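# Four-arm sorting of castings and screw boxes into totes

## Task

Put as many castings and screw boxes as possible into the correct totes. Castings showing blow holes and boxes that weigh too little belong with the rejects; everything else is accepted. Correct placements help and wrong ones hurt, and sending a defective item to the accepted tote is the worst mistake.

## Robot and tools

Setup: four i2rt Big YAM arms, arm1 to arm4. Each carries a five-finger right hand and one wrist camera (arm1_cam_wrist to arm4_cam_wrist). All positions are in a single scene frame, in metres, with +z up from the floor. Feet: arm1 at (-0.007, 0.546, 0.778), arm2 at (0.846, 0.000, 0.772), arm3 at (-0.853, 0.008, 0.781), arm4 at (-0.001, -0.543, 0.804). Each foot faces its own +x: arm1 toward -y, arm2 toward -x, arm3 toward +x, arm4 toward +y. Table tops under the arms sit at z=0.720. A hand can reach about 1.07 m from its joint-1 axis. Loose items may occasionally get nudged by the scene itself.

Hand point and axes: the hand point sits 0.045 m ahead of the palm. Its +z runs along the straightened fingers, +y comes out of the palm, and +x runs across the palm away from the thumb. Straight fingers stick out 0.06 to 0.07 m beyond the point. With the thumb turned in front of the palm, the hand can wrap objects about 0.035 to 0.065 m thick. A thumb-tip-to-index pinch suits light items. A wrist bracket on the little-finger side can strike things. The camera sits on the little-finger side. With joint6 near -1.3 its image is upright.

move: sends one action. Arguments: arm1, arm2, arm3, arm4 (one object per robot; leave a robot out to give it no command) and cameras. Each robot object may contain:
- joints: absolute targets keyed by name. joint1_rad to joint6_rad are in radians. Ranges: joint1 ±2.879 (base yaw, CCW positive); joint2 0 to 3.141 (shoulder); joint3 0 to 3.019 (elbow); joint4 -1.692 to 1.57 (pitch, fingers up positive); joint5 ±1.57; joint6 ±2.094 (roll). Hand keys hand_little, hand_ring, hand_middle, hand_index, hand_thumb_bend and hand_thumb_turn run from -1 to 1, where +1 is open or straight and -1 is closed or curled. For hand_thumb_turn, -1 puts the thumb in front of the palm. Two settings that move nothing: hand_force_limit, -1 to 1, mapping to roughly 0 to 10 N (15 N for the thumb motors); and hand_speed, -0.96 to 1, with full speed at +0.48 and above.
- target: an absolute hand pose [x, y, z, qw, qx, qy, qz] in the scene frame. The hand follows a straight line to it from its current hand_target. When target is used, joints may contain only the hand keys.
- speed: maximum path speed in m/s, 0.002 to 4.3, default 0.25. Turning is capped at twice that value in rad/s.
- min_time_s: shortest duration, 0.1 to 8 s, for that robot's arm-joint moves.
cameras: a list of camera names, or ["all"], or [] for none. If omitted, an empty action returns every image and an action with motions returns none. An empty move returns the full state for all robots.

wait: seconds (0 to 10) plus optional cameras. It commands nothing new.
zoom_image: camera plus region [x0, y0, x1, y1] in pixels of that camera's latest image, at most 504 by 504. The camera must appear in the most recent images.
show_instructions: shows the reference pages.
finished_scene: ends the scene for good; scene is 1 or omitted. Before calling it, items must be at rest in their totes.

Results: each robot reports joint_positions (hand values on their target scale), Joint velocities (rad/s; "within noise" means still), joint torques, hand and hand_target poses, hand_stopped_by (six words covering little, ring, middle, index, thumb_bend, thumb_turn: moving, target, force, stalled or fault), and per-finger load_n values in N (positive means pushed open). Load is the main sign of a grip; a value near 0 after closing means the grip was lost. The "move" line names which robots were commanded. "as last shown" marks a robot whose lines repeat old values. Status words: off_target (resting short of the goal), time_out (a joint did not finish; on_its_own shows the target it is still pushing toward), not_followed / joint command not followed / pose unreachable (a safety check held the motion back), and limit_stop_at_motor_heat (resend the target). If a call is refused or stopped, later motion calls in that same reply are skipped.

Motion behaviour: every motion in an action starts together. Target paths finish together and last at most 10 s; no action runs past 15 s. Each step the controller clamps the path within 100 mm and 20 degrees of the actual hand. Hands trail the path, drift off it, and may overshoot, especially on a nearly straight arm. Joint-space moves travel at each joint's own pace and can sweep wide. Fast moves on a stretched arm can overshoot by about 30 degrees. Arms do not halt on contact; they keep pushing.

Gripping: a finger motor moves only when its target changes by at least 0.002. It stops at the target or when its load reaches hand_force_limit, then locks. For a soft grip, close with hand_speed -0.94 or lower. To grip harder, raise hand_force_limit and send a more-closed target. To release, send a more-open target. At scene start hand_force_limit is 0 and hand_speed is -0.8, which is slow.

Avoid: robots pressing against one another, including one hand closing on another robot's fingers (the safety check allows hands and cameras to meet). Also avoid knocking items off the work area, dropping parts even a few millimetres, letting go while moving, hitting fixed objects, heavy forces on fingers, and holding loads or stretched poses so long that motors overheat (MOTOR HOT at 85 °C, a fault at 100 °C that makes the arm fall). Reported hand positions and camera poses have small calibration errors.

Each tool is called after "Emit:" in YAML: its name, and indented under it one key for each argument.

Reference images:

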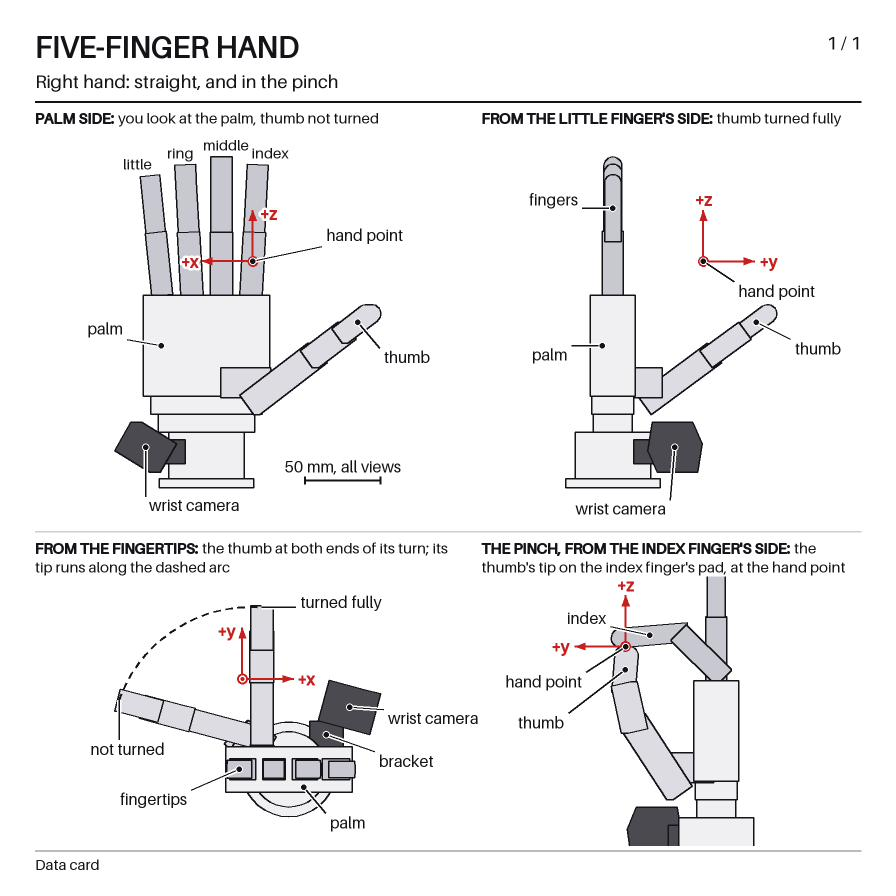

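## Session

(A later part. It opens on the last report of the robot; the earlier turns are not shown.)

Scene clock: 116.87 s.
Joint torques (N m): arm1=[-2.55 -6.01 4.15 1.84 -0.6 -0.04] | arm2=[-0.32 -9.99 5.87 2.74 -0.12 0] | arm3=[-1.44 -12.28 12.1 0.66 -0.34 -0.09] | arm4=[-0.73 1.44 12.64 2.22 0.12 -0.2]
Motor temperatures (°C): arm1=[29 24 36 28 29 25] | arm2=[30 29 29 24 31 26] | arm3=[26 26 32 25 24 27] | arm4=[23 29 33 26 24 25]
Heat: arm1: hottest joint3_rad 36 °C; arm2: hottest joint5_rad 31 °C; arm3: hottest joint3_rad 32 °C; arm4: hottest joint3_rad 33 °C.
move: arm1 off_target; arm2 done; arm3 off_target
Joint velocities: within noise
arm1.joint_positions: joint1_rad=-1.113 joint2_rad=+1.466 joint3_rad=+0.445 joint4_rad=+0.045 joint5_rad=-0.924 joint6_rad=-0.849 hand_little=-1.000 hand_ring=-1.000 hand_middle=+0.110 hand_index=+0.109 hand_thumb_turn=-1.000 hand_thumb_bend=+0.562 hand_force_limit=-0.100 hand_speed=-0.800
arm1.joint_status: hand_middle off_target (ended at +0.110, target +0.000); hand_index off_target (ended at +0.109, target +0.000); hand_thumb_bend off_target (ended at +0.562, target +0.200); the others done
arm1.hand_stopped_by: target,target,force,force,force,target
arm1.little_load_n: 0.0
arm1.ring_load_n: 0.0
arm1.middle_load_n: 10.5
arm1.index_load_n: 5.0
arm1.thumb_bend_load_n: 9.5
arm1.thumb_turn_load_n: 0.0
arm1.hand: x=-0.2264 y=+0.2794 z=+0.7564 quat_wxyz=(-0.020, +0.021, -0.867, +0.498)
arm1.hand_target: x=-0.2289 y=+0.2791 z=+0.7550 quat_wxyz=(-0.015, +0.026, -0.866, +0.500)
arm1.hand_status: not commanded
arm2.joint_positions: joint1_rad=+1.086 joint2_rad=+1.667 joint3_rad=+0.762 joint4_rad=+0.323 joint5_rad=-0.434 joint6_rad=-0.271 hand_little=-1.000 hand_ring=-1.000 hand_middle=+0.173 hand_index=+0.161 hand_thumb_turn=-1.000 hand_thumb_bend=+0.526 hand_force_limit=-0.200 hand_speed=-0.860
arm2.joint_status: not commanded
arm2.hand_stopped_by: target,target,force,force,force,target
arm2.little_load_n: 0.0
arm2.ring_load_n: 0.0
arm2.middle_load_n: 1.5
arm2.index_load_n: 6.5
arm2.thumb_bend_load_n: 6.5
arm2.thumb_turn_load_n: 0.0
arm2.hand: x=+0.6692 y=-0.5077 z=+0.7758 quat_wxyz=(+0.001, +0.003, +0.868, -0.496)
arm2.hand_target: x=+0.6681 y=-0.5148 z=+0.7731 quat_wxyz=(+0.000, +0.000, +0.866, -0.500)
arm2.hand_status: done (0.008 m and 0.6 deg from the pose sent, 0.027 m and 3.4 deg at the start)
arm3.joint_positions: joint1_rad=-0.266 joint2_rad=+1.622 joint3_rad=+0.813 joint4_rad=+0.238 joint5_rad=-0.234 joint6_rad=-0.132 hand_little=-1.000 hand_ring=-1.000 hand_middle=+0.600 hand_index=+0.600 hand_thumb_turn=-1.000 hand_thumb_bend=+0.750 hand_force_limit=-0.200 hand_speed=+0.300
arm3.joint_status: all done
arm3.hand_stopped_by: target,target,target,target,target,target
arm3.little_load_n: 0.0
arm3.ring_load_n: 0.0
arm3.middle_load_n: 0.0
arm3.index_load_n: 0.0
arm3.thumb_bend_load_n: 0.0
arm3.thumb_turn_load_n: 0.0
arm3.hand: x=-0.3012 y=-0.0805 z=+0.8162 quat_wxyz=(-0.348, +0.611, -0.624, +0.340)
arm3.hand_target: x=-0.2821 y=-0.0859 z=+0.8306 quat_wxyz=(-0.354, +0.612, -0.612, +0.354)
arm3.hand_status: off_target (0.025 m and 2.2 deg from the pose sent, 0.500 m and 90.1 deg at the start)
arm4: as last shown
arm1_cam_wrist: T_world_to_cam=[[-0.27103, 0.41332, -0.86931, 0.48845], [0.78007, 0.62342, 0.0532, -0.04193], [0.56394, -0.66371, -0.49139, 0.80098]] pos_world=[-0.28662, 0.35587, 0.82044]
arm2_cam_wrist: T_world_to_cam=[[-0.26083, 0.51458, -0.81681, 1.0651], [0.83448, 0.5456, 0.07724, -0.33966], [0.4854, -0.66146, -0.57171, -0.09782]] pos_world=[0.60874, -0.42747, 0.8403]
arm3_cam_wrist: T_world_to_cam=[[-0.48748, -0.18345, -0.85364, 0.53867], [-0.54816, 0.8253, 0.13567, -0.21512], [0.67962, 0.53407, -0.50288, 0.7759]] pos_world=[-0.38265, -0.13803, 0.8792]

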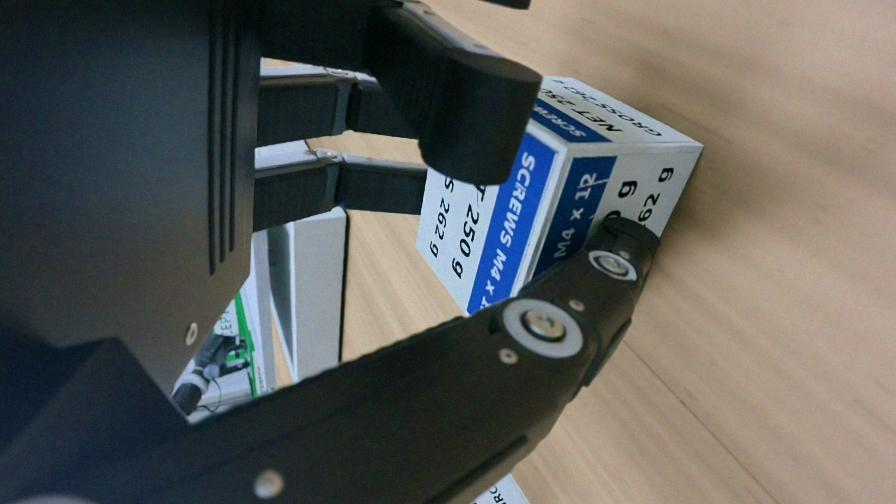

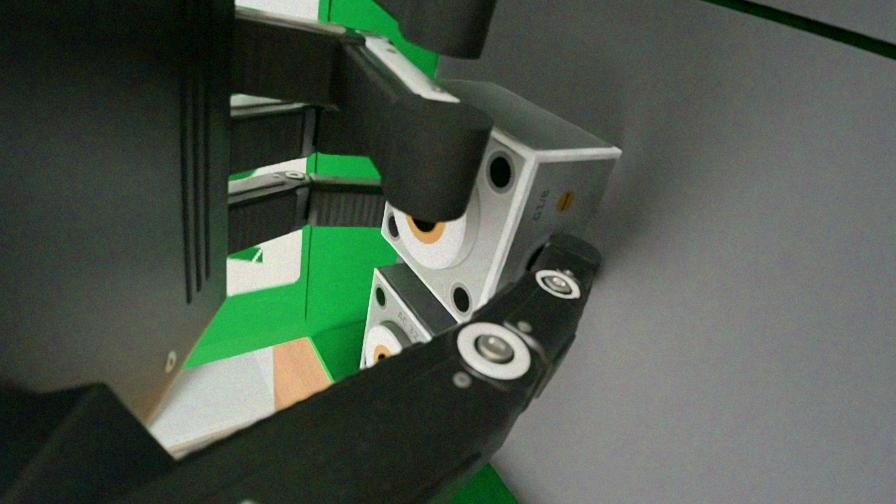

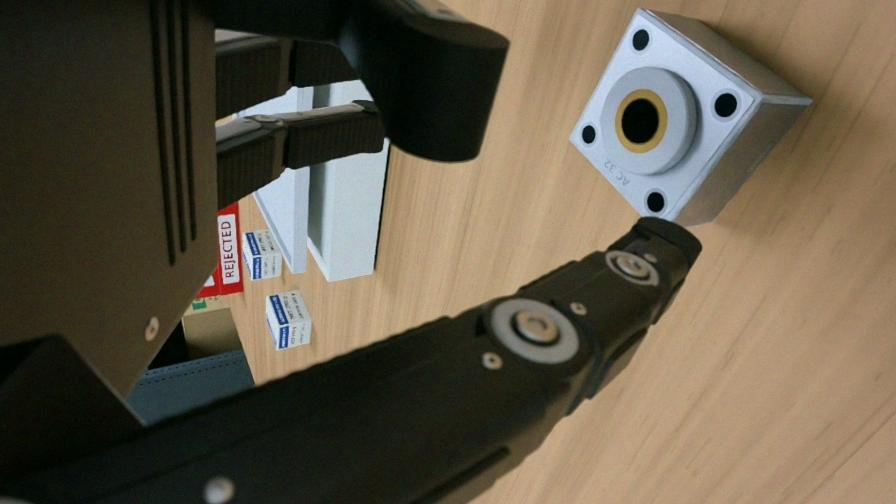

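Emit:
move:
  arm3: {"target": [-0.289, -0.087, 0.745, 0.3113, -0.5391, 0.6778, -0.3913], "speed": 0.2, "joints": {"hand_speed": -0.86, "hand_force_limit": -0.2, "hand_index": 0.0, "hand_middle": 0.0, "hand_thumb_bend": 0.2}}
  arm2: {"joints": {"hand_speed": -0.5, "hand_index": 0.36, "hand_middle": 0.36, "hand_thumb_bend": 0.78}}
  arm1: {"target": [-0.012, 0.04, 0.94, 0, 0, 0.866, -0.5], "speed": 0.25}
  arm4: {"joints": {"joint1_rad": -0.084, "joint2_rad": 0.638, "joint3_rad": 1.436, "joint4_rad": -1.442, "joint5_rad": 0.135, "joint6_rad": -1.147}, "min_time_s": 2.2}
  cameras: ["arm1_cam_wrist", "arm3_cam_wrist", "arm4_cam_wrist"]

Scene clock: 121.47 s.
Joint torques (N m): arm1=[-2.43 -7.71 11.19 2.11 -0.01 0.17] | arm2=[-0.32 -10.46 5.83 2.44 -0.12 -0.01] | arm3=[-0.5 -11.93 5.48 1.29 -0.12 0.13] | arm4=[0.67 1.44 9.88 1.72 0.22 -0.01]
Motor temperatures (°C): arm1=[29 24 35 28 29 25] | arm2=[30 29 30 24 31 26] | arm3=[26 26 32 25 24 27] | arm4=[23 29 34 26 24 25]
Heat: arm1: hottest joint3_rad 35 °C; arm2: hottest joint5_rad 31 °C; arm3: hottest joint3_rad 32 °C; arm4: hottest joint3_rad 34 °C.
move: arm1 off_target; arm2 done; arm3 off_target; arm4 done
Joint velocities: within noise
arm1.joint_positions: joint1_rad=-0.107 joint2_rad=+1.226 joint3_rad=+0.731 joint4_rad=-0.097 joint5_rad=-0.087 joint6_rad=-0.061 hand_little=-1.000 hand_ring=-1.000 hand_middle=+0.110 hand_index=+0.109 hand_thumb_turn=-1.000 hand_thumb_bend=+0.562 hand_force_limit=-0.100 hand_speed=-0.800
arm1.joint_status: not commanded
arm1.hand_stopped_by: target,target,force,force,force,target
arm1.little_load_n: 0.0
arm1.ring_load_n: 0.0
arm1.middle_load_n: 9.5
arm1.index_load_n: 4.0
arm1.thumb_bend_load_n: 10.5
arm1.thumb_turn_load_n: 0.0
arm1.hand: x=-0.0108 y=+0.0641 z=+0.9054 quat_wxyz=(+0.000, +0.005, -0.883, +0.470)
arm1.hand_target: x=-0.0120 y=+0.0423 z=+0.9404 quat_wxyz=(+0.000, +0.000, -0.866, +0.500)
arm1.hand_status: off_target (0.042 m and 4.0 deg from the pose sent, 0.370 m and 3.4 deg at the start)
arm2.joint_positions: joint1_rad=+1.086 joint2_rad=+1.672 joint3_rad=+0.762 joint4_rad=+0.329 joint5_rad=-0.433 joint6_rad=-0.271 hand_little=-1.000 hand_ring=-1.000 hand_middle=+0.360 hand_index=+0.360 hand_thumb_turn=-1.000 hand_thumb_bend=+0.780 hand_force_limit=-0.200 hand_speed=-0.500
arm2.joint_status: all done
arm2.hand_stopped_by: target,target,target,target,target,target
arm2.little_load_n: 0.0
arm2.ring_load_n: 0.0
arm2.middle_load_n: 0.0
arm2.index_load_n: 0.0
arm2.thumb_bend_load_n: 0.0
arm2.thumb_turn_load_n: 0.0
arm2.hand: x=+0.6688 y=-0.5082 z=+0.7742 quat_wxyz=(+0.001, +0.002, +0.868, -0.496)
arm2.hand_target: x=+0.6680 y=-0.5148 z=+0.7731 quat_wxyz=(+0.000, +0.000, +0.866, -0.500)
arm2.hand_status: not commanded
arm3.joint_positions: joint1_rad=-0.217 joint2_rad=+1.779 joint3_rad=+0.776 joint4_rad=+0.516 joint5_rad=+0.012 joint6_rad=-0.010 hand_little=-1.000 hand_ring=-1.000 hand_middle=+0.056 hand_index=+0.000 hand_thumb_turn=-1.000 hand_thumb_bend=+0.200 hand_force_limit=-0.200 hand_speed=-0.860
arm3.joint_status: hand_middle off_target (ended at +0.056, target +0.000); the others done
arm3.hand_stopped_by: target,target,force,target,target,target
arm3.little_load_n: 0.5
arm3.ring_load_n: 0.0
arm3.middle_load_n: 0.0
arm3.index_load_n: 0.0
arm3.thumb_bend_load_n: 0.0
arm3.thumb_turn_load_n: 0.0
arm3.hand: x=-0.2811 y=-0.0972 z=+0.7663 quat_wxyz=(-0.316, +0.533, -0.671, +0.407)
arm3.hand_target: x=-0.2897 y=-0.0871 z=+0.7458 quat_wxyz=(-0.311, +0.539, -0.678, +0.391)
arm3.hand_status: off_target (0.025 m and 2.2 deg from the pose sent, 0.072 m and 12.6 deg at the start)
arm4.joint_positions: joint1_rad=-0.094 joint2_rad=+0.630 joint3_rad=+1.394 joint4_rad=-1.431 joint5_rad=+0.131 joint6_rad=-1.156 hand_little=+1.000 hand_ring=+1.000 hand_middle=+1.000 hand_index=+1.000 hand_thumb_turn=+1.000 hand_thumb_bend=+1.000 hand_force_limit=-0.100 hand_speed=+0.200
arm4.joint_status: all done
arm4.hand_stopped_by: target,target,target,target,target,target
arm4.little_load_n: 0.0
arm4.ring_load_n: 0.0
arm4.middle_load_n: 0.0
arm4.index_load_n: 0.0
arm4.thumb_bend_load_n: 0.0
arm4.thumb_turn_load_n: 0.0
arm4.hand: x=+0.0875 y=-0.3437 z=+1.2723 quat_wxyz=(-0.317, +0.790, +0.431, +0.301)
arm4.hand_target: x=+0.0858 y=-0.3455 z=+1.2874 quat_wxyz=(-0.327, +0.786, +0.427, +0.304)
arm4.hand_status: not commanded
arm1_cam_wrist: T_world_to_cam=[[-0.26736, 0.48214, -0.8343, 0.72933], [0.81059, 0.58068, 0.07582, -0.10123], [0.52102, -0.65601, -0.54607, 0.65822]] pos_world=[-0.0659, 0.13894, 0.97559]
arm3_cam_wrist: T_world_to_cam=[[-0.46569, -0.1075, -0.8784, 0.53535], [-0.35664, 0.93122, 0.07511, -0.07296], [0.8099, 0.34825, -0.47199, 0.74092]] pos_world=[-0.37679, -0.13253, 0.82544]
arm4_cam_wrist: T_world_to_cam=[[0.95797, -0.28281, -0.04805, -0.11664], [-0.28093, -0.89098, -0.3567, 0.17512], [0.05807, 0.35521, -0.93298, 1.41668]] pos_world=[0.07867, -0.38018, 1.3786]

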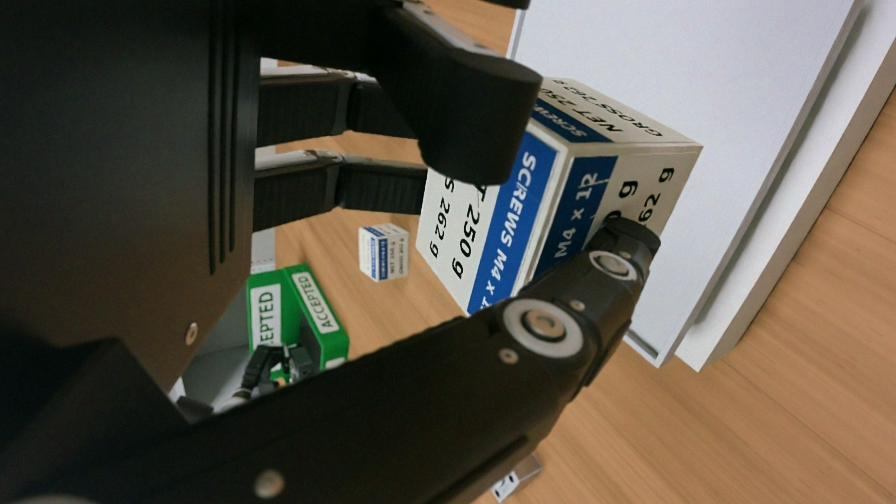

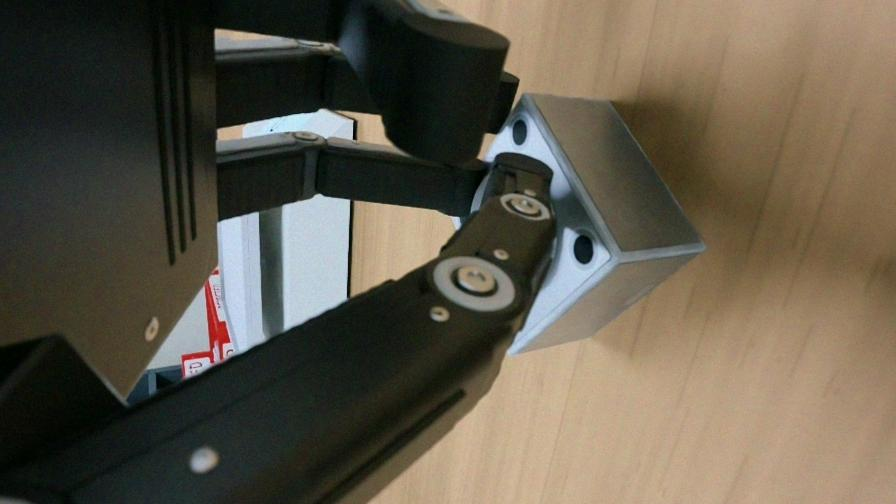

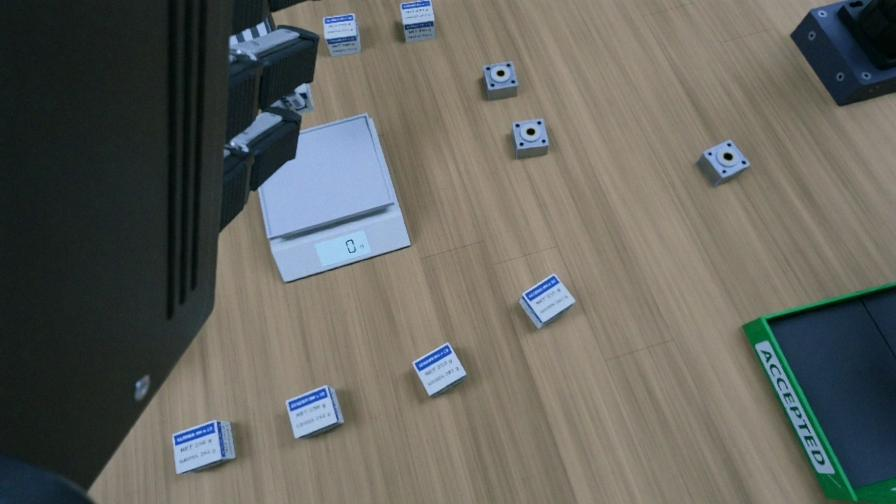

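Emit:
move:
  arm3: {"target": [-0.300, -0.085, 0.83, 0.3113, -0.5391, 0.6778, -0.3913], "speed": 0.3}
  arm2: {"target": [0.62, -0.44, 0.87, 0, 0, -0.866, 0.5], "speed": 0.3}
  arm1: {"target": [-0.008, 0.012, 0.84, 0, 0, 0.866, -0.5], "speed": 0.2}

Emit:
move:
  arm3: {"joints": {"hand_speed": 0.3, "hand_index": 0.6, "hand_middle": 0.6, "hand_thumb_bend": 0.75}}
  arm2: {"target": [0.52, -0.10, 0.83, 0.3536, -0.6124, -0.6124, 0.3536], "speed": 0.6, "joints": {"hand_speed": 0.3, "hand_index": 0.6, "hand_middle": 0.6, "hand_thumb_bend": 0.75}}
  arm1: {"target": [-0.008, 0.013, 0.81, 0, 0, 0.866, -0.5], "speed": 0.08}
  cameras: ["all"]

Scene clock: 123.33 s.
Joint torques (N m): arm1=[-1.96 -9.82 6.95 3 -0.02 0.16] | arm2=[-0.67 -9.47 8.14 1.43 -0.36 -0.12] | arm3=[0.21 -13.27 9.22 0.51 -0.11 0.09] | arm4=[0.62 1.32 9.94 1.72 0.22 -0.01]
Motor temperatures (°C): arm1=[29 24 35 28 29 25] | arm2=[30 29 30 24 31 26] | arm3=[26 26 32 25 24 27] | arm4=[23 29 34 26 24 25]
Heat: arm1: hottest joint3_rad 35 °C; arm2: hottest joint5_rad 31 °C; arm3: hottest joint3_rad 32 °C; arm4: hottest joint3_rad 34 °C.
move: arm1 off_target; arm2 off_target; arm3 done
Joint velocities: within noise
arm1.joint_positions: joint1_rad=-0.096 joint2_rad=+1.488 joint3_rad=+0.702 joint4_rad=+0.213 joint5_rad=-0.071 joint6_rad=-0.051 hand_little=-1.000 hand_ring=-1.000 hand_middle=+0.110 hand_index=+0.109 hand_thumb_turn=-1.000 hand_thumb_bend=+0.563 hand_force_limit=-0.100 hand_speed=-0.800
arm1.joint_status: not commanded
arm1.hand_stopped_by: target,target,force,force,force,target
arm1.little_load_n: 0.0
arm1.ring_load_n: 0.0
arm1.middle_load_n: 10.5
arm1.index_load_n: 4.0
arm1.thumb_bend_load_n: 10.5
arm1.thumb_turn_load_n: 0.0
arm1.hand: x=-0.0116 y=+0.0261 z=+0.8236 quat_wxyz=(+0.003, +0.002, -0.879, +0.478)
arm1.hand_target: x=-0.0079 y=+0.0127 z=+0.8402 quat_wxyz=(+0.000, +0.000, -0.866, +0.500)
arm1.hand_status: off_target (0.022 m and 3.0 deg from the pose sent, 0.084 m and 4.0 deg at the start)
arm2.joint_positions: joint1_rad=+0.890 joint2_rad=+1.390 joint3_rad=+0.755 joint4_rad=-0.019 joint5_rad=-0.595 joint6_rad=-0.391 hand_little=-1.000 hand_ring=-1.000 hand_middle=+0.360 hand_index=+0.360 hand_thumb_turn=-1.000 hand_thumb_bend=+0.780 hand_force_limit=-0.200 hand_speed=-0.500
arm2.joint_status: not commanded
arm2.hand_stopped_by: target,target,target,target,target,target
arm2.little_load_n: 0.0
arm2.ring_load_n: 0.0
arm2.middle_load_n: 0.0
arm2.index_load_n: 0.0
arm2.thumb_bend_load_n: 0.0
arm2.thumb_turn_load_n: 0.0
arm2.hand: x=+0.6263 y=-0.4322 z=+0.8595 quat_wxyz=(+0.007, +0.008, +0.870, -0.493)
arm2.hand_target: x=+0.6202 y=-0.4397 z=+0.8700 quat_wxyz=(+0.000, +0.000, +0.866, -0.500)
arm2.hand_status: off_target (0.014 m and 1.5 deg from the pose sent, 0.127 m and 0.6 deg at the start)
arm3.joint_positions: joint1_rad=-0.216 joint2_rad=+1.578 joint3_rad=+0.763 joint4_rad=+0.286 joint5_rad=+0.012 joint6_rad=-0.009 hand_little=-1.000 hand_ring=-1.000 hand_middle=+0.056 hand_index=+0.000 hand_thumb_turn=-1.000 hand_thumb_bend=+0.200 hand_force_limit=-0.200 hand_speed=-0.860
arm3.joint_status: not commanded
arm3.hand_stopped_by: target,target,force,target,target,target
arm3.little_load_n: 0.0
arm3.ring_load_n: 0.0
arm3.middle_load_n: 0.0
arm3.index_load_n: 0.0
arm3.thumb_bend_load_n: 0.5
arm3.thumb_turn_load_n: 0.0
arm3.hand: x=-0.3055 y=-0.0910 z=+0.8234 quat_wxyz=(-0.305, +0.540, -0.679, +0.392)
arm3.hand_target: x=-0.3001 y=-0.0849 z=+0.8300 quat_wxyz=(-0.311, +0.539, -0.678, +0.391)
arm3.hand_status: done (0.010 m and 0.7 deg from the pose sent, 0.068 m and 2.2 deg at the start)
arm4: as last shown
pictures: none

Scene clock: 125.60 s.
Joint torques (N m): arm1=[-1.96 -7.71 5.27 2.4 0.01 0.11] | arm2=[-1.08 -2.49 6.91 1.63 0.3 0.08] | arm3=[-0.67 -13.04 9.16 0.61 -0.1 0.08] | arm4=[0.56 1.44 9.94 1.69 0.24 -0.01]
Motor temperatures (°C): arm1=[29 24 35 28 29 25] | arm2=[30 29 29 24 31 26] | arm3=[26 26 32 25 24 27] | arm4=[23 29 34 26 24 25]
Heat: arm1: hottest joint3_rad 35 °C; arm2: hottest joint5_rad 31 °C; arm3: hottest joint3_rad 32 °C; arm4: hottest joint3_rad 34 °C.
move: arm1 off_target; arm2 done; arm3 done
Joint velocities: within noise
arm1.joint_positions: joint1_rad=-0.096 joint2_rad=+1.529 joint3_rad=+0.693 joint4_rad=+0.332 joint5_rad=-0.071 joint6_rad=-0.045 hand_little=-1.000 hand_ring=-1.000 hand_middle=+0.110 hand_index=+0.109 hand_thumb_turn=-1.000 hand_thumb_bend=+0.563 hand_force_limit=-0.100 hand_speed=-0.800
arm1.joint_status: not commanded
arm1.hand_stopped_by: target,target,force,force,force,target
arm1.little_load_n: 0.0
arm1.ring_load_n: 0.0
arm1.middle_load_n: 11.5
arm1.index_load_n: 4.5
arm1.thumb_bend_load_n: 9.5
arm1.thumb_turn_load_n: 0.0
arm1.hand: x=-0.0125 y=+0.0113 z=+0.8221 quat_wxyz=(+0.004, +0.000, -0.862, +0.507)
arm1.hand_target: x=-0.0080 y=+0.0133 z=+0.8103 quat_wxyz=(+0.000, +0.000, -0.866, +0.500)
arm1.hand_status: off_target (0.013 m and 1.1 deg from the pose sent, 0.019 m and 2.9 deg at the start)
arm2.joint_positions: joint1_rad=+0.379 joint2_rad=+0.824 joint3_rad=+0.248 joint4_rad=+0.033 joint5_rad=+0.294 joint6_rad=+0.178 hand_little=-1.000 hand_ring=-1.000 hand_middle=+0.600 hand_index=+0.600 hand_thumb_turn=-1.000 hand_thumb_bend=+0.750 hand_force_limit=-0.200 hand_speed=+0.300
arm2.joint_status: all done
arm2.hand_stopped_by: target,target,target,target,target,target
arm2.little_load_n: 0.0
arm2.ring_load_n: 0.0
arm2.middle_load_n: 0.0
arm2.index_load_n: 0.0
arm2.thumb_bend_load_n: 0.0
arm2.thumb_turn_load_n: 0.0
arm2.hand: x=+0.5209 y=-0.1016 z=+0.8287 quat_wxyz=(-0.354, +0.608, +0.617, -0.354)
arm2.hand_target: x=+0.5200 y=-0.1000 z=+0.8300 quat_wxyz=(-0.354, +0.612, +0.612, -0.354)
arm2.hand_status: done (0.002 m and 0.8 deg from the pose sent, 0.350 m and 89.6 deg at the start)
arm3.joint_positions: joint1_rad=-0.216 joint2_rad=+1.578 joint3_rad=+0.763 joint4_rad=+0.286 joint5_rad=+0.012 joint6_rad=-0.009 hand_little=-1.000 hand_ring=-1.000 hand_middle=+0.600 hand_index=+0.600 hand_thumb_turn=-1.000 hand_thumb_bend=+0.750 hand_force_limit=-0.200 hand_speed=+0.300
arm3.joint_status: all done
arm3.hand_stopped_by: target,target,target,target,target,target
arm3.little_load_n: 0.0
arm3.ring_load_n: 0.0
arm3.middle_load_n: 0.5
arm3.index_load_n: 0.0
arm3.thumb_bend_load_n: 0.0
arm3.thumb_turn_load_n: 0.0
arm3.hand: x=-0.3056 y=-0.0910 z=+0.8232 quat_wxyz=(-0.305, +0.540, -0.679, +0.392)
arm3.hand_target: x=-0.3001 y=-0.0849 z=+0.8300 quat_wxyz=(-0.311, +0.539, -0.678, +0.391)
arm3.hand_status: not commanded
arm4: as last shown
pictures: arm1_cam_wrist, arm2_cam_wrist, arm3_cam_wrist, arm4_cam_wrist
arm1_cam_wrist: T_world_to_cam=[[-0.26436, 0.41158, -0.87219, 0.71671], [0.81727, 0.57576, 0.02399, -0.02006], [0.51205, -0.70647, -0.48858, 0.53225]] pos_world=[-0.06668, 0.09258, 0.88563]
arm2_cam_wrist: T_world_to_cam=[[0.50251, 0.27743, -0.81885, 0.44064], [0.55843, -0.8272, 0.06244, -0.42502], [-0.66003, -0.48865, -0.5706, 0.88633]] pos_world=[0.60092, -0.04072, 0.8931]
arm3_cam_wrist: T_world_to_cam=[[-0.50195, -0.09921, -0.85919, 0.54851], [-0.35394, 0.92997, 0.09939, -0.11113], [0.78916, 0.35399, -0.50192, 0.80431]] pos_world=[-0.39873, -0.12695, 0.88601]
arm4_cam_wrist: T_world_to_cam=[[0.95797, -0.28281, -0.04805, -0.11664], [-0.28093, -0.89098, -0.3567, 0.17512], [0.05807, 0.35521, -0.93298, 1.41668]] pos_world=[0.07867, -0.38018, 1.3786]

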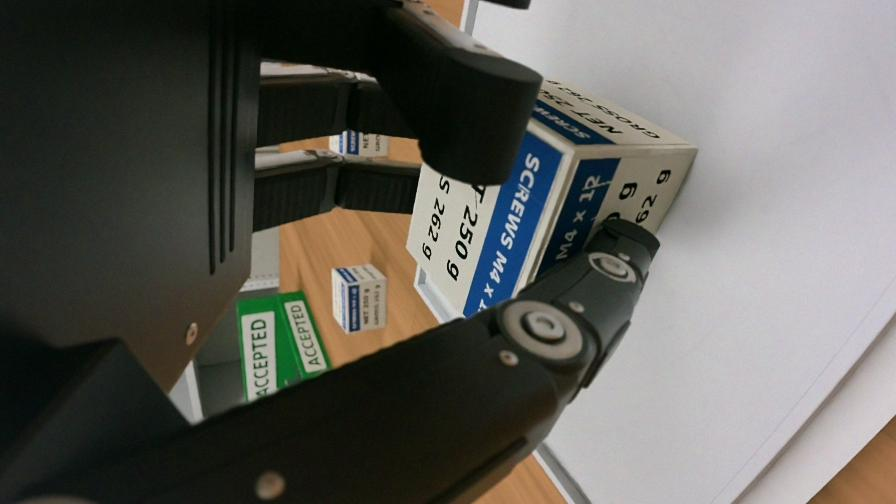

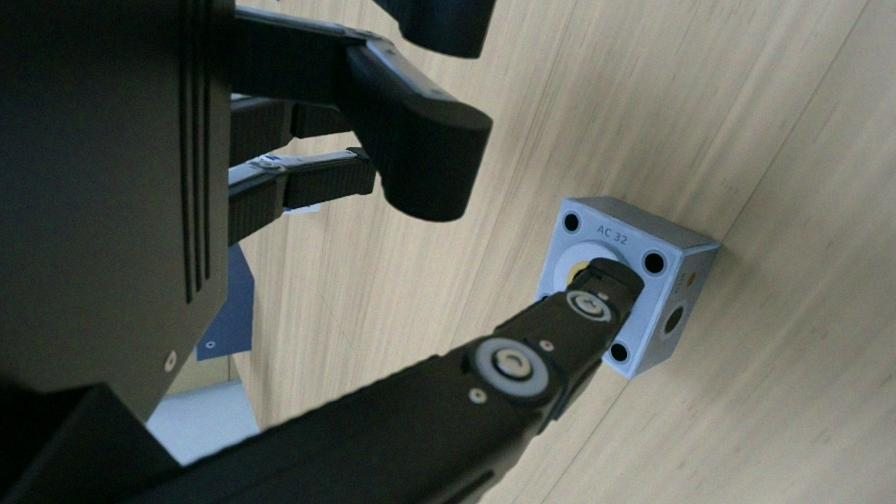

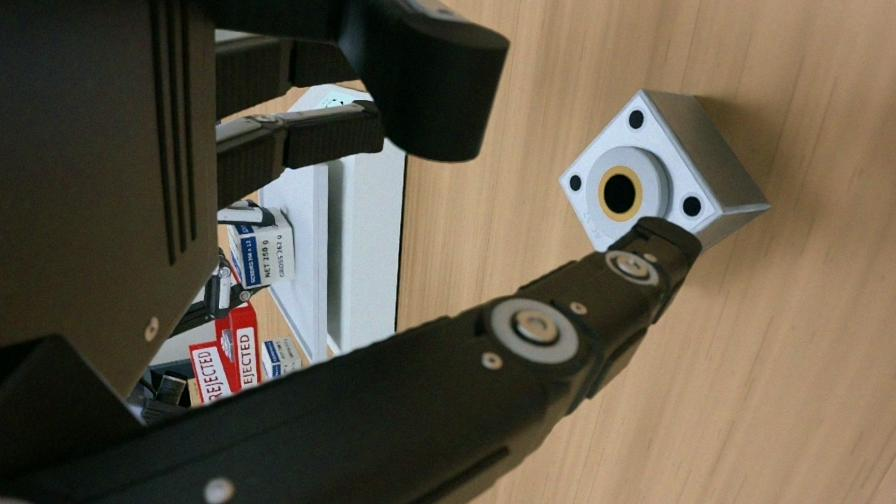

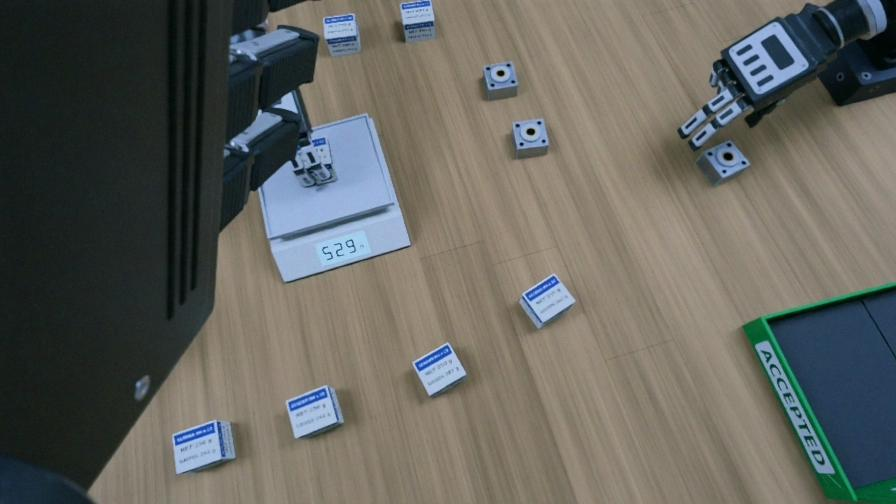

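Emit:
move:
  arm3: {"target": [-0.2845, -0.074, 0.746, 0.2231, -0.3864, 0.7751, -0.4475], "speed": 0.15}
  arm2: {"target": [0.5343, -0.122, 0.761, 0.3231, -0.5596, -0.661, 0.3817], "speed": 0.2}
  arm1: {"joints": {"hand_speed": -0.5, "hand_index": 0.4, "hand_middle": 0.4, "hand_thumb_bend": 0.85}}
  cameras: ["arm2_cam_wrist", "arm3_cam_wrist", "arm4_cam_wrist"]

Emit:
zoom_image:
  camera: "arm4_cam_wrist"
  region: [260, 120, 420, 280]

Scene clock: 128.47 s.
Joint torques (N m): arm1=[-1.9 -9.11 5.7 2.33 0.01 0.11] | arm2=[-0.03 -2.9 4.31 2.65 0.06 -0.09] | arm3=[-0.97 -11.75 9.29 1.43 0.18 0.12] | arm4=[0.5 1.38 9.91 1.72 0.23 -0.01]
Motor temperatures (°C): arm1=[29 24 35 28 29 25] | arm2=[30 29 29 24 31 26] | arm3=[26 26 32 25 24 27] | arm4=[23 29 33 26 24 25]
Heat: arm1: hottest joint3_rad 35 °C; arm2: hottest joint5_rad 31 °C; arm3: hottest joint3_rad 32 °C; arm4: hottest joint3_rad 33 °C.
move: arm1 done; arm2 done; arm3 off_target
Joint velocities: within noise
arm1.joint_positions: joint1_rad=-0.096 joint2_rad=+1.546 joint3_rad=+0.685 joint4_rad=+0.333 joint5_rad=-0.070 joint6_rad=-0.045 hand_little=-1.000 hand_ring=-1.000 hand_middle=+0.400 hand_index=+0.400 hand_thumb_turn=-1.000 hand_thumb_bend=+0.849 hand_force_limit=-0.100 hand_speed=-0.500
arm1.joint_status: all done
arm1.hand_stopped_by: target,target,target,target,target,target
arm1.little_load_n: 0.0
arm1.ring_load_n: 0.0
arm1.middle_load_n: 0.0
arm1.index_load_n: 0.0
arm1.thumb_bend_load_n: -0.5
arm1.thumb_turn_load_n: 0.0
arm1.hand: x=-0.0122 y=+0.0163 z=+0.8101 quat_wxyz=(+0.004, +0.000, -0.868, +0.497)
arm1.hand_target: x=-0.0082 y=+0.0134 z=+0.8102 quat_wxyz=(+0.000, +0.000, -0.866, +0.500)
arm1.hand_status: not commanded
arm2.joint_positions: joint1_rad=+0.379 joint2_rad=+1.144 joint3_rad=+0.129 joint4_rad=+0.485 joint5_rad=+0.168 joint6_rad=+0.115 hand_little=-1.000 hand_ring=-1.000 hand_middle=+0.600 hand_index=+0.600 hand_thumb_turn=-1.000 hand_thumb_bend=+0.750 hand_force_limit=-0.200 hand_speed=+0.300
arm2.joint_status: not commanded
arm2.hand_stopped_by: target,target,target,target,target,target
arm2.little_load_n: 0.0
arm2.ring_load_n: 0.0
arm2.middle_load_n: 0.0
arm2.index_load_n: 0.0
arm2.thumb_bend_load_n: 0.0
arm2.thumb_turn_load_n: 0.0
arm2.hand: x=+0.5339 y=-0.1192 z=+0.7613 quat_wxyz=(-0.323, +0.566, +0.657, -0.379)
arm2.hand_target: x=+0.5343 y=-0.1219 z=+0.7611 quat_wxyz=(-0.323, +0.560, +0.661, -0.382)
arm2.hand_status: done (0.003 m and 1.0 deg from the pose sent, 0.072 m and 8.8 deg at the start)
arm3.joint_positions: joint1_rad=-0.047 joint2_rad=+1.788 joint3_rad=+0.765 joint4_rad=+0.397 joint5_rad=+0.509 joint6_rad=+0.310 hand_little=-1.000 hand_ring=-1.000 hand_middle=+0.600 hand_index=+0.600 hand_thumb_turn=-1.000 hand_thumb_bend=+0.750 hand_force_limit=-0.200 hand_speed=+0.300
arm3.joint_status: not commanded
arm3.hand_stopped_by: target,target,target,target,target,target
arm3.little_load_n: 0.0
arm3.ring_load_n: 0.0
arm3.middle_load_n: 0.0
arm3.index_load_n: 0.0
arm3.thumb_bend_load_n: 0.0
arm3.thumb_turn_load_n: 0.0
arm3.hand: x=-0.3007 y=-0.0781 z=+0.7448 quat_wxyz=(-0.211, +0.392, -0.777, +0.445)
arm3.hand_target: x=-0.2852 y=-0.0737 z=+0.7464 quat_wxyz=(-0.223, +0.386, -0.775, +0.447)
arm3.hand_status: off_target (0.017 m and 1.6 deg from the pose sent, 0.082 m and 23.6 deg at the start)
arm4: as last shown
arm2_cam_wrist: T_world_to_cam=[[0.4653, 0.33579, -0.81899, 0.41075], [0.6674, -0.74087, 0.07541, -0.50041], [-0.58144, -0.58169, -0.56883, 0.79347]] pos_world=[0.60421, -0.04711, 0.82549]
arm3_cam_wrist: T_world_to_cam=[[-0.51218, 0.10793, -0.85207, 0.4926], [0.05156, 0.99415, 0.09493, 0.01675], [0.85733, 0.00469, -0.51475, 0.75923]] pos_world=[-0.39947, -0.07337, 0.80895]
arm4_cam_wrist: T_world_to_cam=[[0.95797, -0.28281, -0.04805, -0.11664], [-0.28093, -0.89098, -0.3567, 0.17512], [0.05807, 0.35521, -0.93298, 1.41668]] pos_world=[0.07867, -0.38018, 1.3786]

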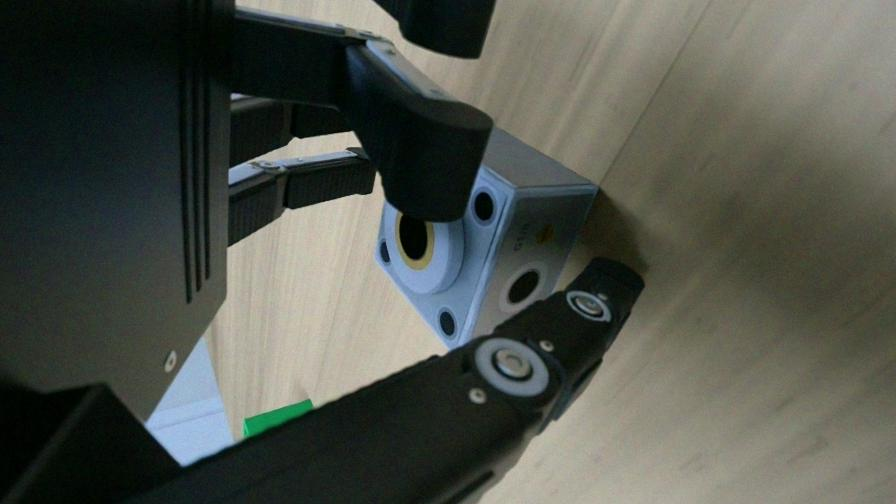

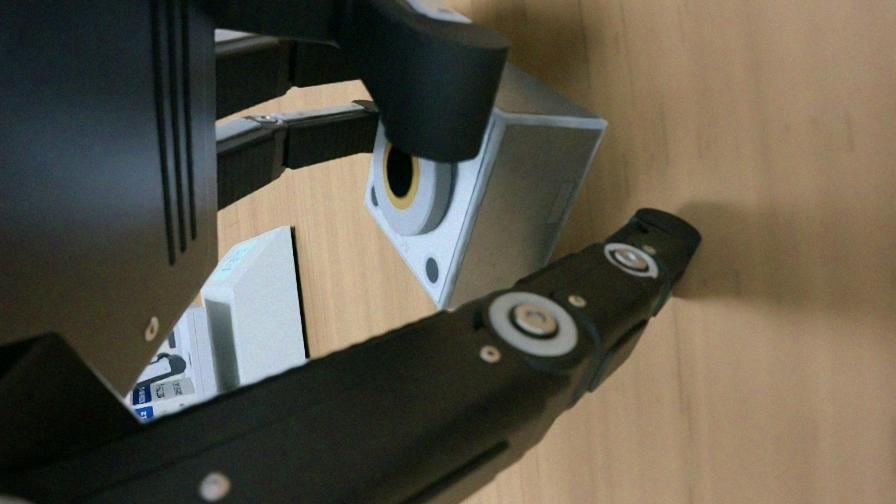

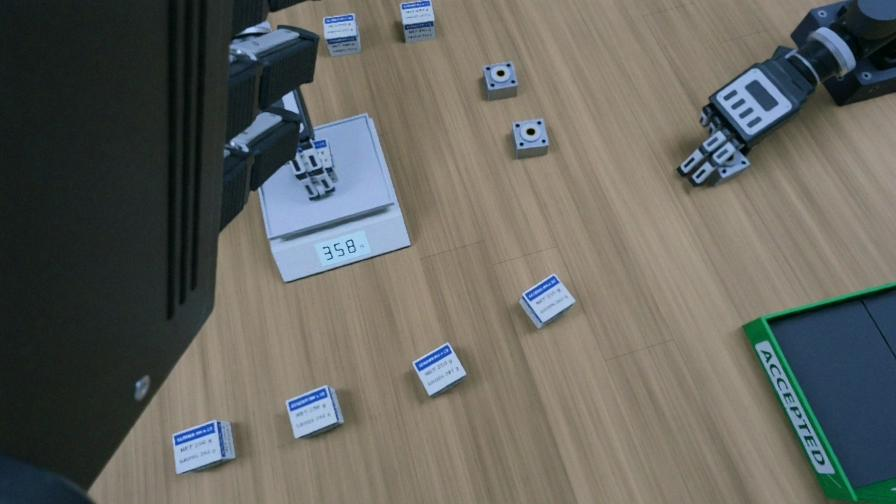

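Scaled by 3.150 from the camera's image (finer frame: 1280x720).

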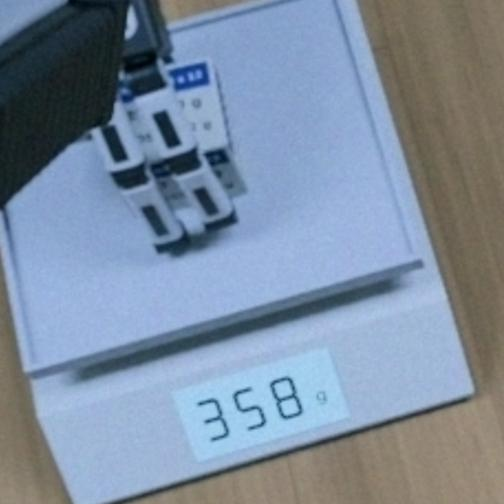

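Emit:
move:
  arm3: {"target": [-0.274, -0.078, 0.746, 0.2231, -0.3864, 0.7751, -0.4475], "speed": 0.15, "joints": {"hand_speed": -0.88, "hand_force_limit": -0.2, "hand_index": 0.0, "hand_middle": 0.0, "hand_thumb_bend": 0.2}}
  arm2: {"joints": {"hand_speed": -0.82, "hand_force_limit": -0.2, "hand_index": 0.0, "hand_middle": 0.0, "hand_thumb_bend": 0.2}}
  arm1: {"target": [-0.008, 0.02, 0.90, 0, 0, 0.866, -0.5], "speed": 0.2}
  cameras: ["arm3_cam_wrist", "arm4_cam_wrist"]

Emit:
zoom_image:
  camera: "arm4_cam_wrist"
  region: [260, 120, 420, 280]

Scene clock: 131.30 s.
Joint torques (N m): arm1=[-2.08 -8.41 9.18 1.73 -0.08 0.1] | arm2=[-0.09 -2.9 4.33 2.59 0.09 -0.09] | arm3=[-1.32 -12.34 9.47 1.05 0.06 0.11] | arm4=[0.62 1.32 9.92 1.72 0.23 -0.01]
Motor temperatures (°C): arm1=[29 24 35 28 29 25] | arm2=[30 29 29 24 31 26] | arm3=[26 26 32 25 24 27] | arm4=[23 29 33 26 24 25]
Heat: arm1: hottest joint3_rad 35 °C; arm2: hottest joint5_rad 31 °C; arm3: hottest joint3_rad 32 °C; arm4: hottest joint3_rad 33 °C.
move: arm1 off_target; arm2 off_target; arm3 off_target
Joint velocities: within noise
arm1.joint_positions: joint1_rad=-0.096 joint2_rad=+1.341 joint3_rad=+0.738 joint4_rad=+0.050 joint5_rad=-0.070 joint6_rad=-0.044 hand_little=-1.000 hand_ring=-1.000 hand_middle=+0.400 hand_index=+0.400 hand_thumb_turn=-1.000 hand_thumb_bend=+0.850 hand_force_limit=-0.100 hand_speed=-0.500
arm1.joint_status: not commanded
arm1.hand_stopped_by: target,target,target,target,target,target
arm1.little_load_n: 0.0
arm1.ring_load_n: 0.0
arm1.middle_load_n: 0.0
arm1.index_load_n: 0.0
arm1.thumb_bend_load_n: 0.0
arm1.thumb_turn_load_n: 0.0
arm1.hand: x=-0.0104 y=+0.0338 z=+0.8823 quat_wxyz=(+0.002, -0.001, -0.874, +0.486)
arm1.hand_target: x=-0.0081 y=+0.0207 z=+0.9002 quat_wxyz=(+0.000, +0.000, -0.866, +0.500)
arm1.hand_status: off_target (0.023 m and 1.8 deg from the pose sent, 0.090 m and 0.5 deg at the start)
arm2.joint_positions: joint1_rad=+0.379 joint2_rad=+1.144 joint3_rad=+0.129 joint4_rad=+0.487 joint5_rad=+0.167 joint6_rad=+0.114 hand_little=-1.000 hand_ring=-1.000 hand_middle=+0.169 hand_index=+0.154 hand_thumb_turn=-1.000 hand_thumb_bend=+0.524 hand_force_limit=-0.200 hand_speed=-0.820
arm2.joint_status: hand_middle off_target (ended at +0.169, target +0.000); hand_index off_target (ended at +0.154, target +0.000); hand_thumb_bend off_target (ended at +0.524, target +0.200); the others done
arm2.hand_stopped_by: target,target,force,force,force,target
arm2.little_load_n: 0.0
arm2.ring_load_n: 0.5
arm2.middle_load_n: 6.0
arm2.index_load_n: 5.5
arm2.thumb_bend_load_n: 8.0
arm2.thumb_turn_load_n: 0.0
arm2.hand: x=+0.5338 y=-0.1194 z=+0.7615 quat_wxyz=(-0.323, +0.566, +0.657, -0.379)
arm2.hand_target: x=+0.5343 y=-0.1221 z=+0.7611 quat_wxyz=(-0.323, +0.560, +0.661, -0.382)
arm2.hand_status: not commanded
arm3.joint_positions: joint1_rad=-0.047 joint2_rad=+1.808 joint3_rad=+0.794 joint4_rad=+0.397 joint5_rad=+0.505 joint6_rad=+0.310 hand_little=-1.000 hand_ring=-1.000 hand_middle=+0.167 hand_index=+0.145 hand_thumb_turn=-1.000 hand_thumb_bend=+0.519 hand_force_limit=-0.200 hand_speed=-0.880
arm3.joint_status: hand_middle off_target (ended at +0.167, target +0.000); hand_index off_target (ended at +0.145, target +0.000); hand_thumb_bend off_target (ended at +0.519, target +0.200); the others done
arm3.hand_stopped_by: target,target,force,force,force,target
arm3.little_load_n: 0.0
arm3.ring_load_n: 0.0
arm3.middle_load_n: 3.5
arm3.index_load_n: 5.5
arm3.thumb_bend_load_n: 6.0
arm3.thumb_turn_load_n: -1.0
arm3.hand: x=-0.2888 y=-0.0781 z=+0.7450 quat_wxyz=(-0.216, +0.391, -0.776, +0.446)
arm3.hand_target: x=-0.2747 y=-0.0779 z=+0.7461 quat_wxyz=(-0.223, +0.387, -0.775, +0.447)
arm3.hand_status: off_target (0.015 m and 1.0 deg from the pose sent, 0.027 m and 1.6 deg at the start)
arm4: as last shown
arm3_cam_wrist: T_world_to_cam=[[-0.50484, 0.10787, -0.85645, 0.50427], [0.04768, 0.99413, 0.0971, 0.01327], [0.86189, 0.00819, -0.50702, 0.74502]] pos_world=[-0.38819, -0.07368, 0.80833]
arm4_cam_wrist: T_world_to_cam=[[0.95797, -0.28281, -0.04805, -0.11664], [-0.28093, -0.89098, -0.3567, 0.17512], [0.05807, 0.35521, -0.93298, 1.41668]] pos_world=[0.07867, -0.38018, 1.3786]

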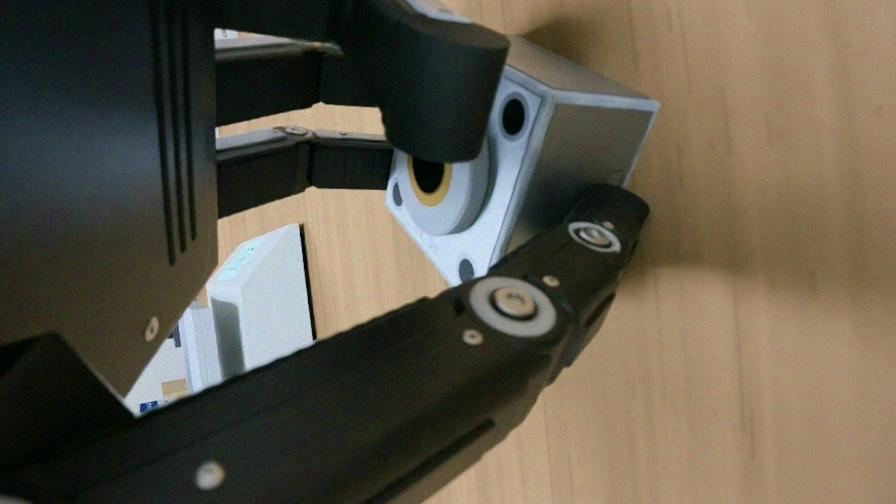

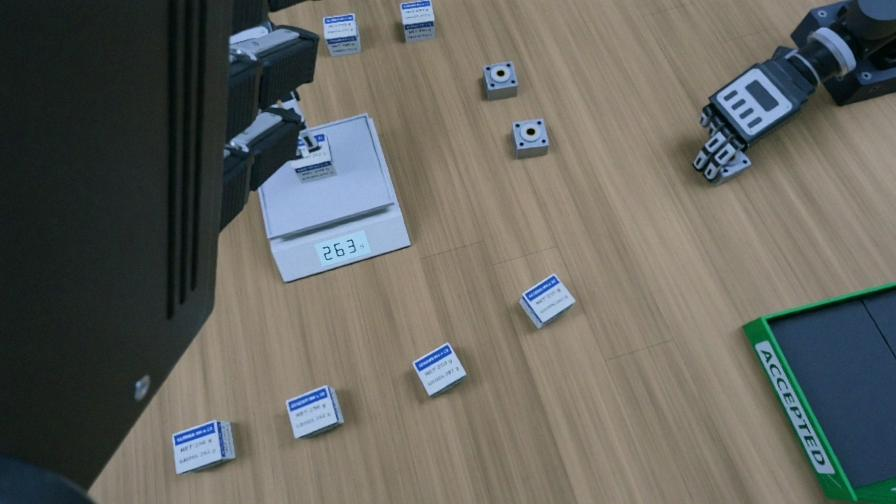

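Scaled by 3.150 from the camera's image (finer frame: 1280x720).

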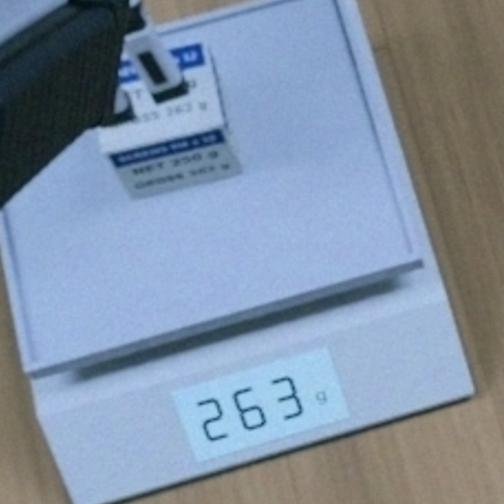

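Emit:
move:
  arm3: {"target": [-0.48, 0.42, 1.075, 0.4183, -0.418, -0.570, -0.570], "speed": 0.65}
  arm2: {"target": [0.49, -0.12, 0.88, 0.3536, -0.6124, -0.6124, 0.3536], "speed": 0.2}
  arm1: {"joints": {"joint1_rad": -1.3, "joint2_rad": 0.25, "joint3_rad": 0.45, "joint4_rad": 0.0, "joint5_rad": 0, "joint6_rad": -1.3, "hand_speed": 0.3, "hand_thumb_turn": 1, "hand_thumb_bend": 1, "hand_ring": 1, "hand_little": 1, "hand_index": 1, "hand_middle": 1}, "min_time_s": 1.5}
  arm4: {"joints": {"joint1_rad": -1.3, "joint2_rad": 0.25, "joint3_rad": 0.45, "joint4_rad": 0.0, "joint5_rad": 0, "joint6_rad": -1.3}, "min_time_s": 1.8}
  cameras: ["arm1_cam_wrist"]

Emit:
zoom_image:
  camera: "arm1_cam_wrist"
  region: [340, 220, 500, 350]

Scene clock: 135.53 s.
Joint torques (N m): arm1=[-2.67 2.43 8.25 1.87 0.07 -0.06] | arm2=[-0.03 -4.25 10.52 1.78 0.37 0.09] | arm3=[-0.5 -11.28 14.38 0.75 -0.16 -0.27] | arm4=[-0.62 0.91 8.65 3.3 -0.19 -0.2]
Motor temperatures (°C): arm1=[29 24 35 28 29 25] | arm2=[30 29 30 24 31 26] | arm3=[26 26 32 25 24 27] | arm4=[23 29 34 26 24 25]
Heat: arm1: hottest joint3_rad 35 °C; arm2: hottest joint5_rad 31 °C; arm3: hottest joint3_rad 32 °C; arm4: hottest joint3_rad 34 °C.
move: arm1 done; arm2 off_target; arm3 off_target; arm4 done
Joint velocities: within noise
arm1.joint_positions: joint1_rad=-1.295 joint2_rad=+0.250 joint3_rad=+0.445 joint4_rad=+0.003 joint5_rad=-0.001 joint6_rad=-1.290 hand_little=+1.000 hand_ring=+1.000 hand_middle=+1.000 hand_index=+1.000 hand_thumb_turn=+1.000 hand_thumb_bend=+1.000 hand_force_limit=-0.100 hand_speed=+0.300
arm1.joint_status: all done
arm1.hand_stopped_by: target,target,target,target,target,target
arm1.little_load_n: 0.0
arm1.ring_load_n: 0.0
arm1.middle_load_n: 0.0
arm1.index_load_n: 0.0
arm1.thumb_bend_load_n: 0.0
arm1.thumb_turn_load_n: 0.0
arm1.hand: x=-0.3263 y=+0.5026 z=+1.1502 quat_wxyz=(+0.744, +0.003, -0.633, +0.215)
arm1.hand_target: x=-0.3262 y=+0.5049 z=+1.1530 quat_wxyz=(+0.746, +0.005, -0.632, +0.209)
arm1.hand_status: not commanded
arm2.joint_positions: joint1_rad=+0.399 joint2_rad=+0.862 joint3_rad=+0.364 joint4_rad=-0.115 joint5_rad=+0.322 joint6_rad=+0.194 hand_little=-1.000 hand_ring=-1.000 hand_middle=+0.169 hand_index=+0.154 hand_thumb_turn=-1.000 hand_thumb_bend=+0.524 hand_force_limit=-0.200 hand_speed=-0.820
arm2.joint_status: not commanded
arm2.hand_stopped_by: target,target,force,force,force,target
arm2.little_load_n: 0.0
arm2.ring_load_n: 0.0
arm2.middle_load_n: 5.0
arm2.index_load_n: 6.0
arm2.thumb_bend_load_n: 8.5
arm2.thumb_turn_load_n: 0.0
arm2.hand: x=+0.5079 y=-0.1089 z=+0.8486 quat_wxyz=(-0.345, +0.617, +0.628, -0.325)
arm2.hand_target: x=+0.4913 y=-0.1194 z=+0.8801 quat_wxyz=(-0.353, +0.612, +0.612, -0.354)
arm2.hand_status: off_target (0.038 m and 3.8 deg from the pose sent, 0.126 m and 8.7 deg at the start)
arm3.joint_positions: joint1_rad=+0.623 joint2_rad=+1.310 joint3_rad=+0.640 joint4_rad=+0.574 joint5_rad=-0.949 joint6_rad=-1.858 hand_little=-1.000 hand_ring=-1.000 hand_middle=+0.167 hand_index=+0.145 hand_thumb_turn=-1.000 hand_thumb_bend=+0.520 hand_force_limit=-0.200 hand_speed=-0.880
arm3.joint_status: not commanded
arm3.hand_stopped_by: target,target,force,force,force,target
arm3.little_load_n: 0.0
arm3.ring_load_n: 0.0
arm3.middle_load_n: 3.0
arm3.index_load_n: 5.5
arm3.thumb_bend_load_n: 6.5
arm3.thumb_turn_load_n: 0.0
arm3.hand: x=-0.4887 y=+0.4069 z=+1.0242 quat_wxyz=(-0.431, +0.459, +0.561, +0.537)
arm3.hand_target: x=-0.4828 y=+0.4175 z=+1.0751 quat_wxyz=(-0.419, +0.418, +0.570, +0.571)
arm3.hand_status: off_target (0.053 m and 6.3 deg from the pose sent, 0.627 m and 172.4 deg at the start; a joint's target at an end of its range on 27 of 112 steps)
arm4.joint_positions: joint1_rad=-1.292 joint2_rad=+0.256 joint3_rad=+0.447 joint4_rad=-0.027 joint5_rad=+0.004 joint6_rad=-1.291 hand_little=+1.000 hand_ring=+1.000 hand_middle=+1.000 hand_index=+1.000 hand_thumb_turn=+1.000 hand_thumb_bend=+1.000 hand_force_limit=-0.100 hand_speed=+0.200
arm4.joint_status: all done
arm4.hand_stopped_by: target,target,target,target,target,target
arm4.little_load_n: 0.0
arm4.ring_load_n: 0.0
arm4.middle_load_n: 0.0
arm4.index_load_n: 0.0
arm4.thumb_bend_load_n: 0.0
arm4.thumb_turn_load_n: 0.0
arm4.hand: x=+0.3216 y=-0.5020 z=+1.1655 quat_wxyz=(-0.207, +0.648, +0.000, +0.733)
arm4.hand_target: x=+0.3204 y=-0.5045 z=+1.1765 quat_wxyz=(-0.205, +0.635, +0.002, +0.745)
arm4.hand_status: not commanded
arm1_cam_wrist: T_world_to_cam=[[-0.34643, 0.93807, -0.0008, -0.57591], [0.32067, 0.11762, -0.93986, 1.12255], [-0.88156, -0.32586, -0.34157, 0.38517]] pos_world=[-0.21994, 0.53372, 1.18613]

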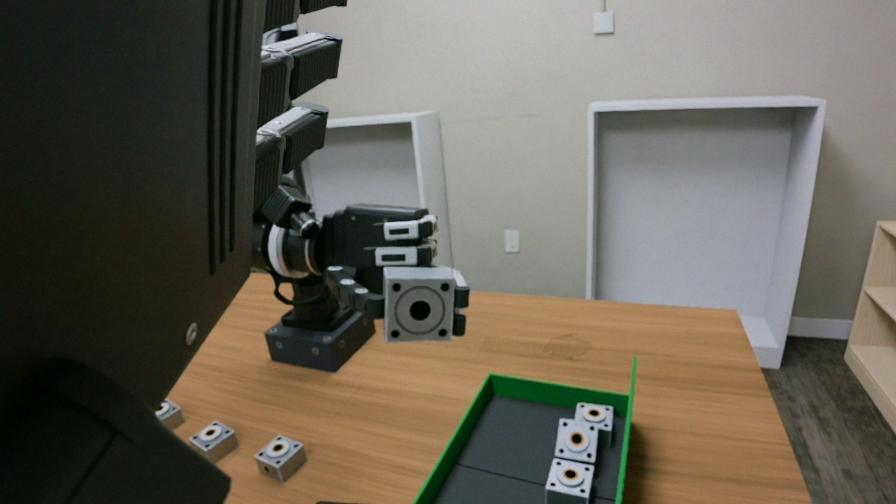

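Scaled by 3.150 from the camera's image (finer frame: 1280x720).

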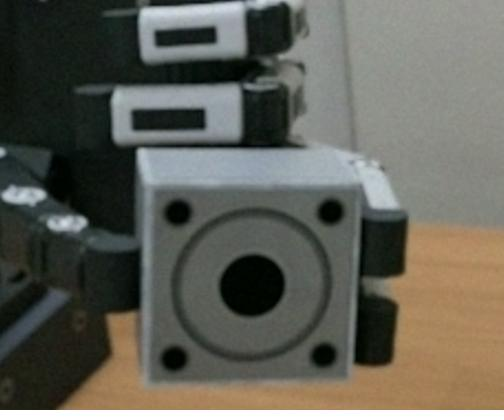

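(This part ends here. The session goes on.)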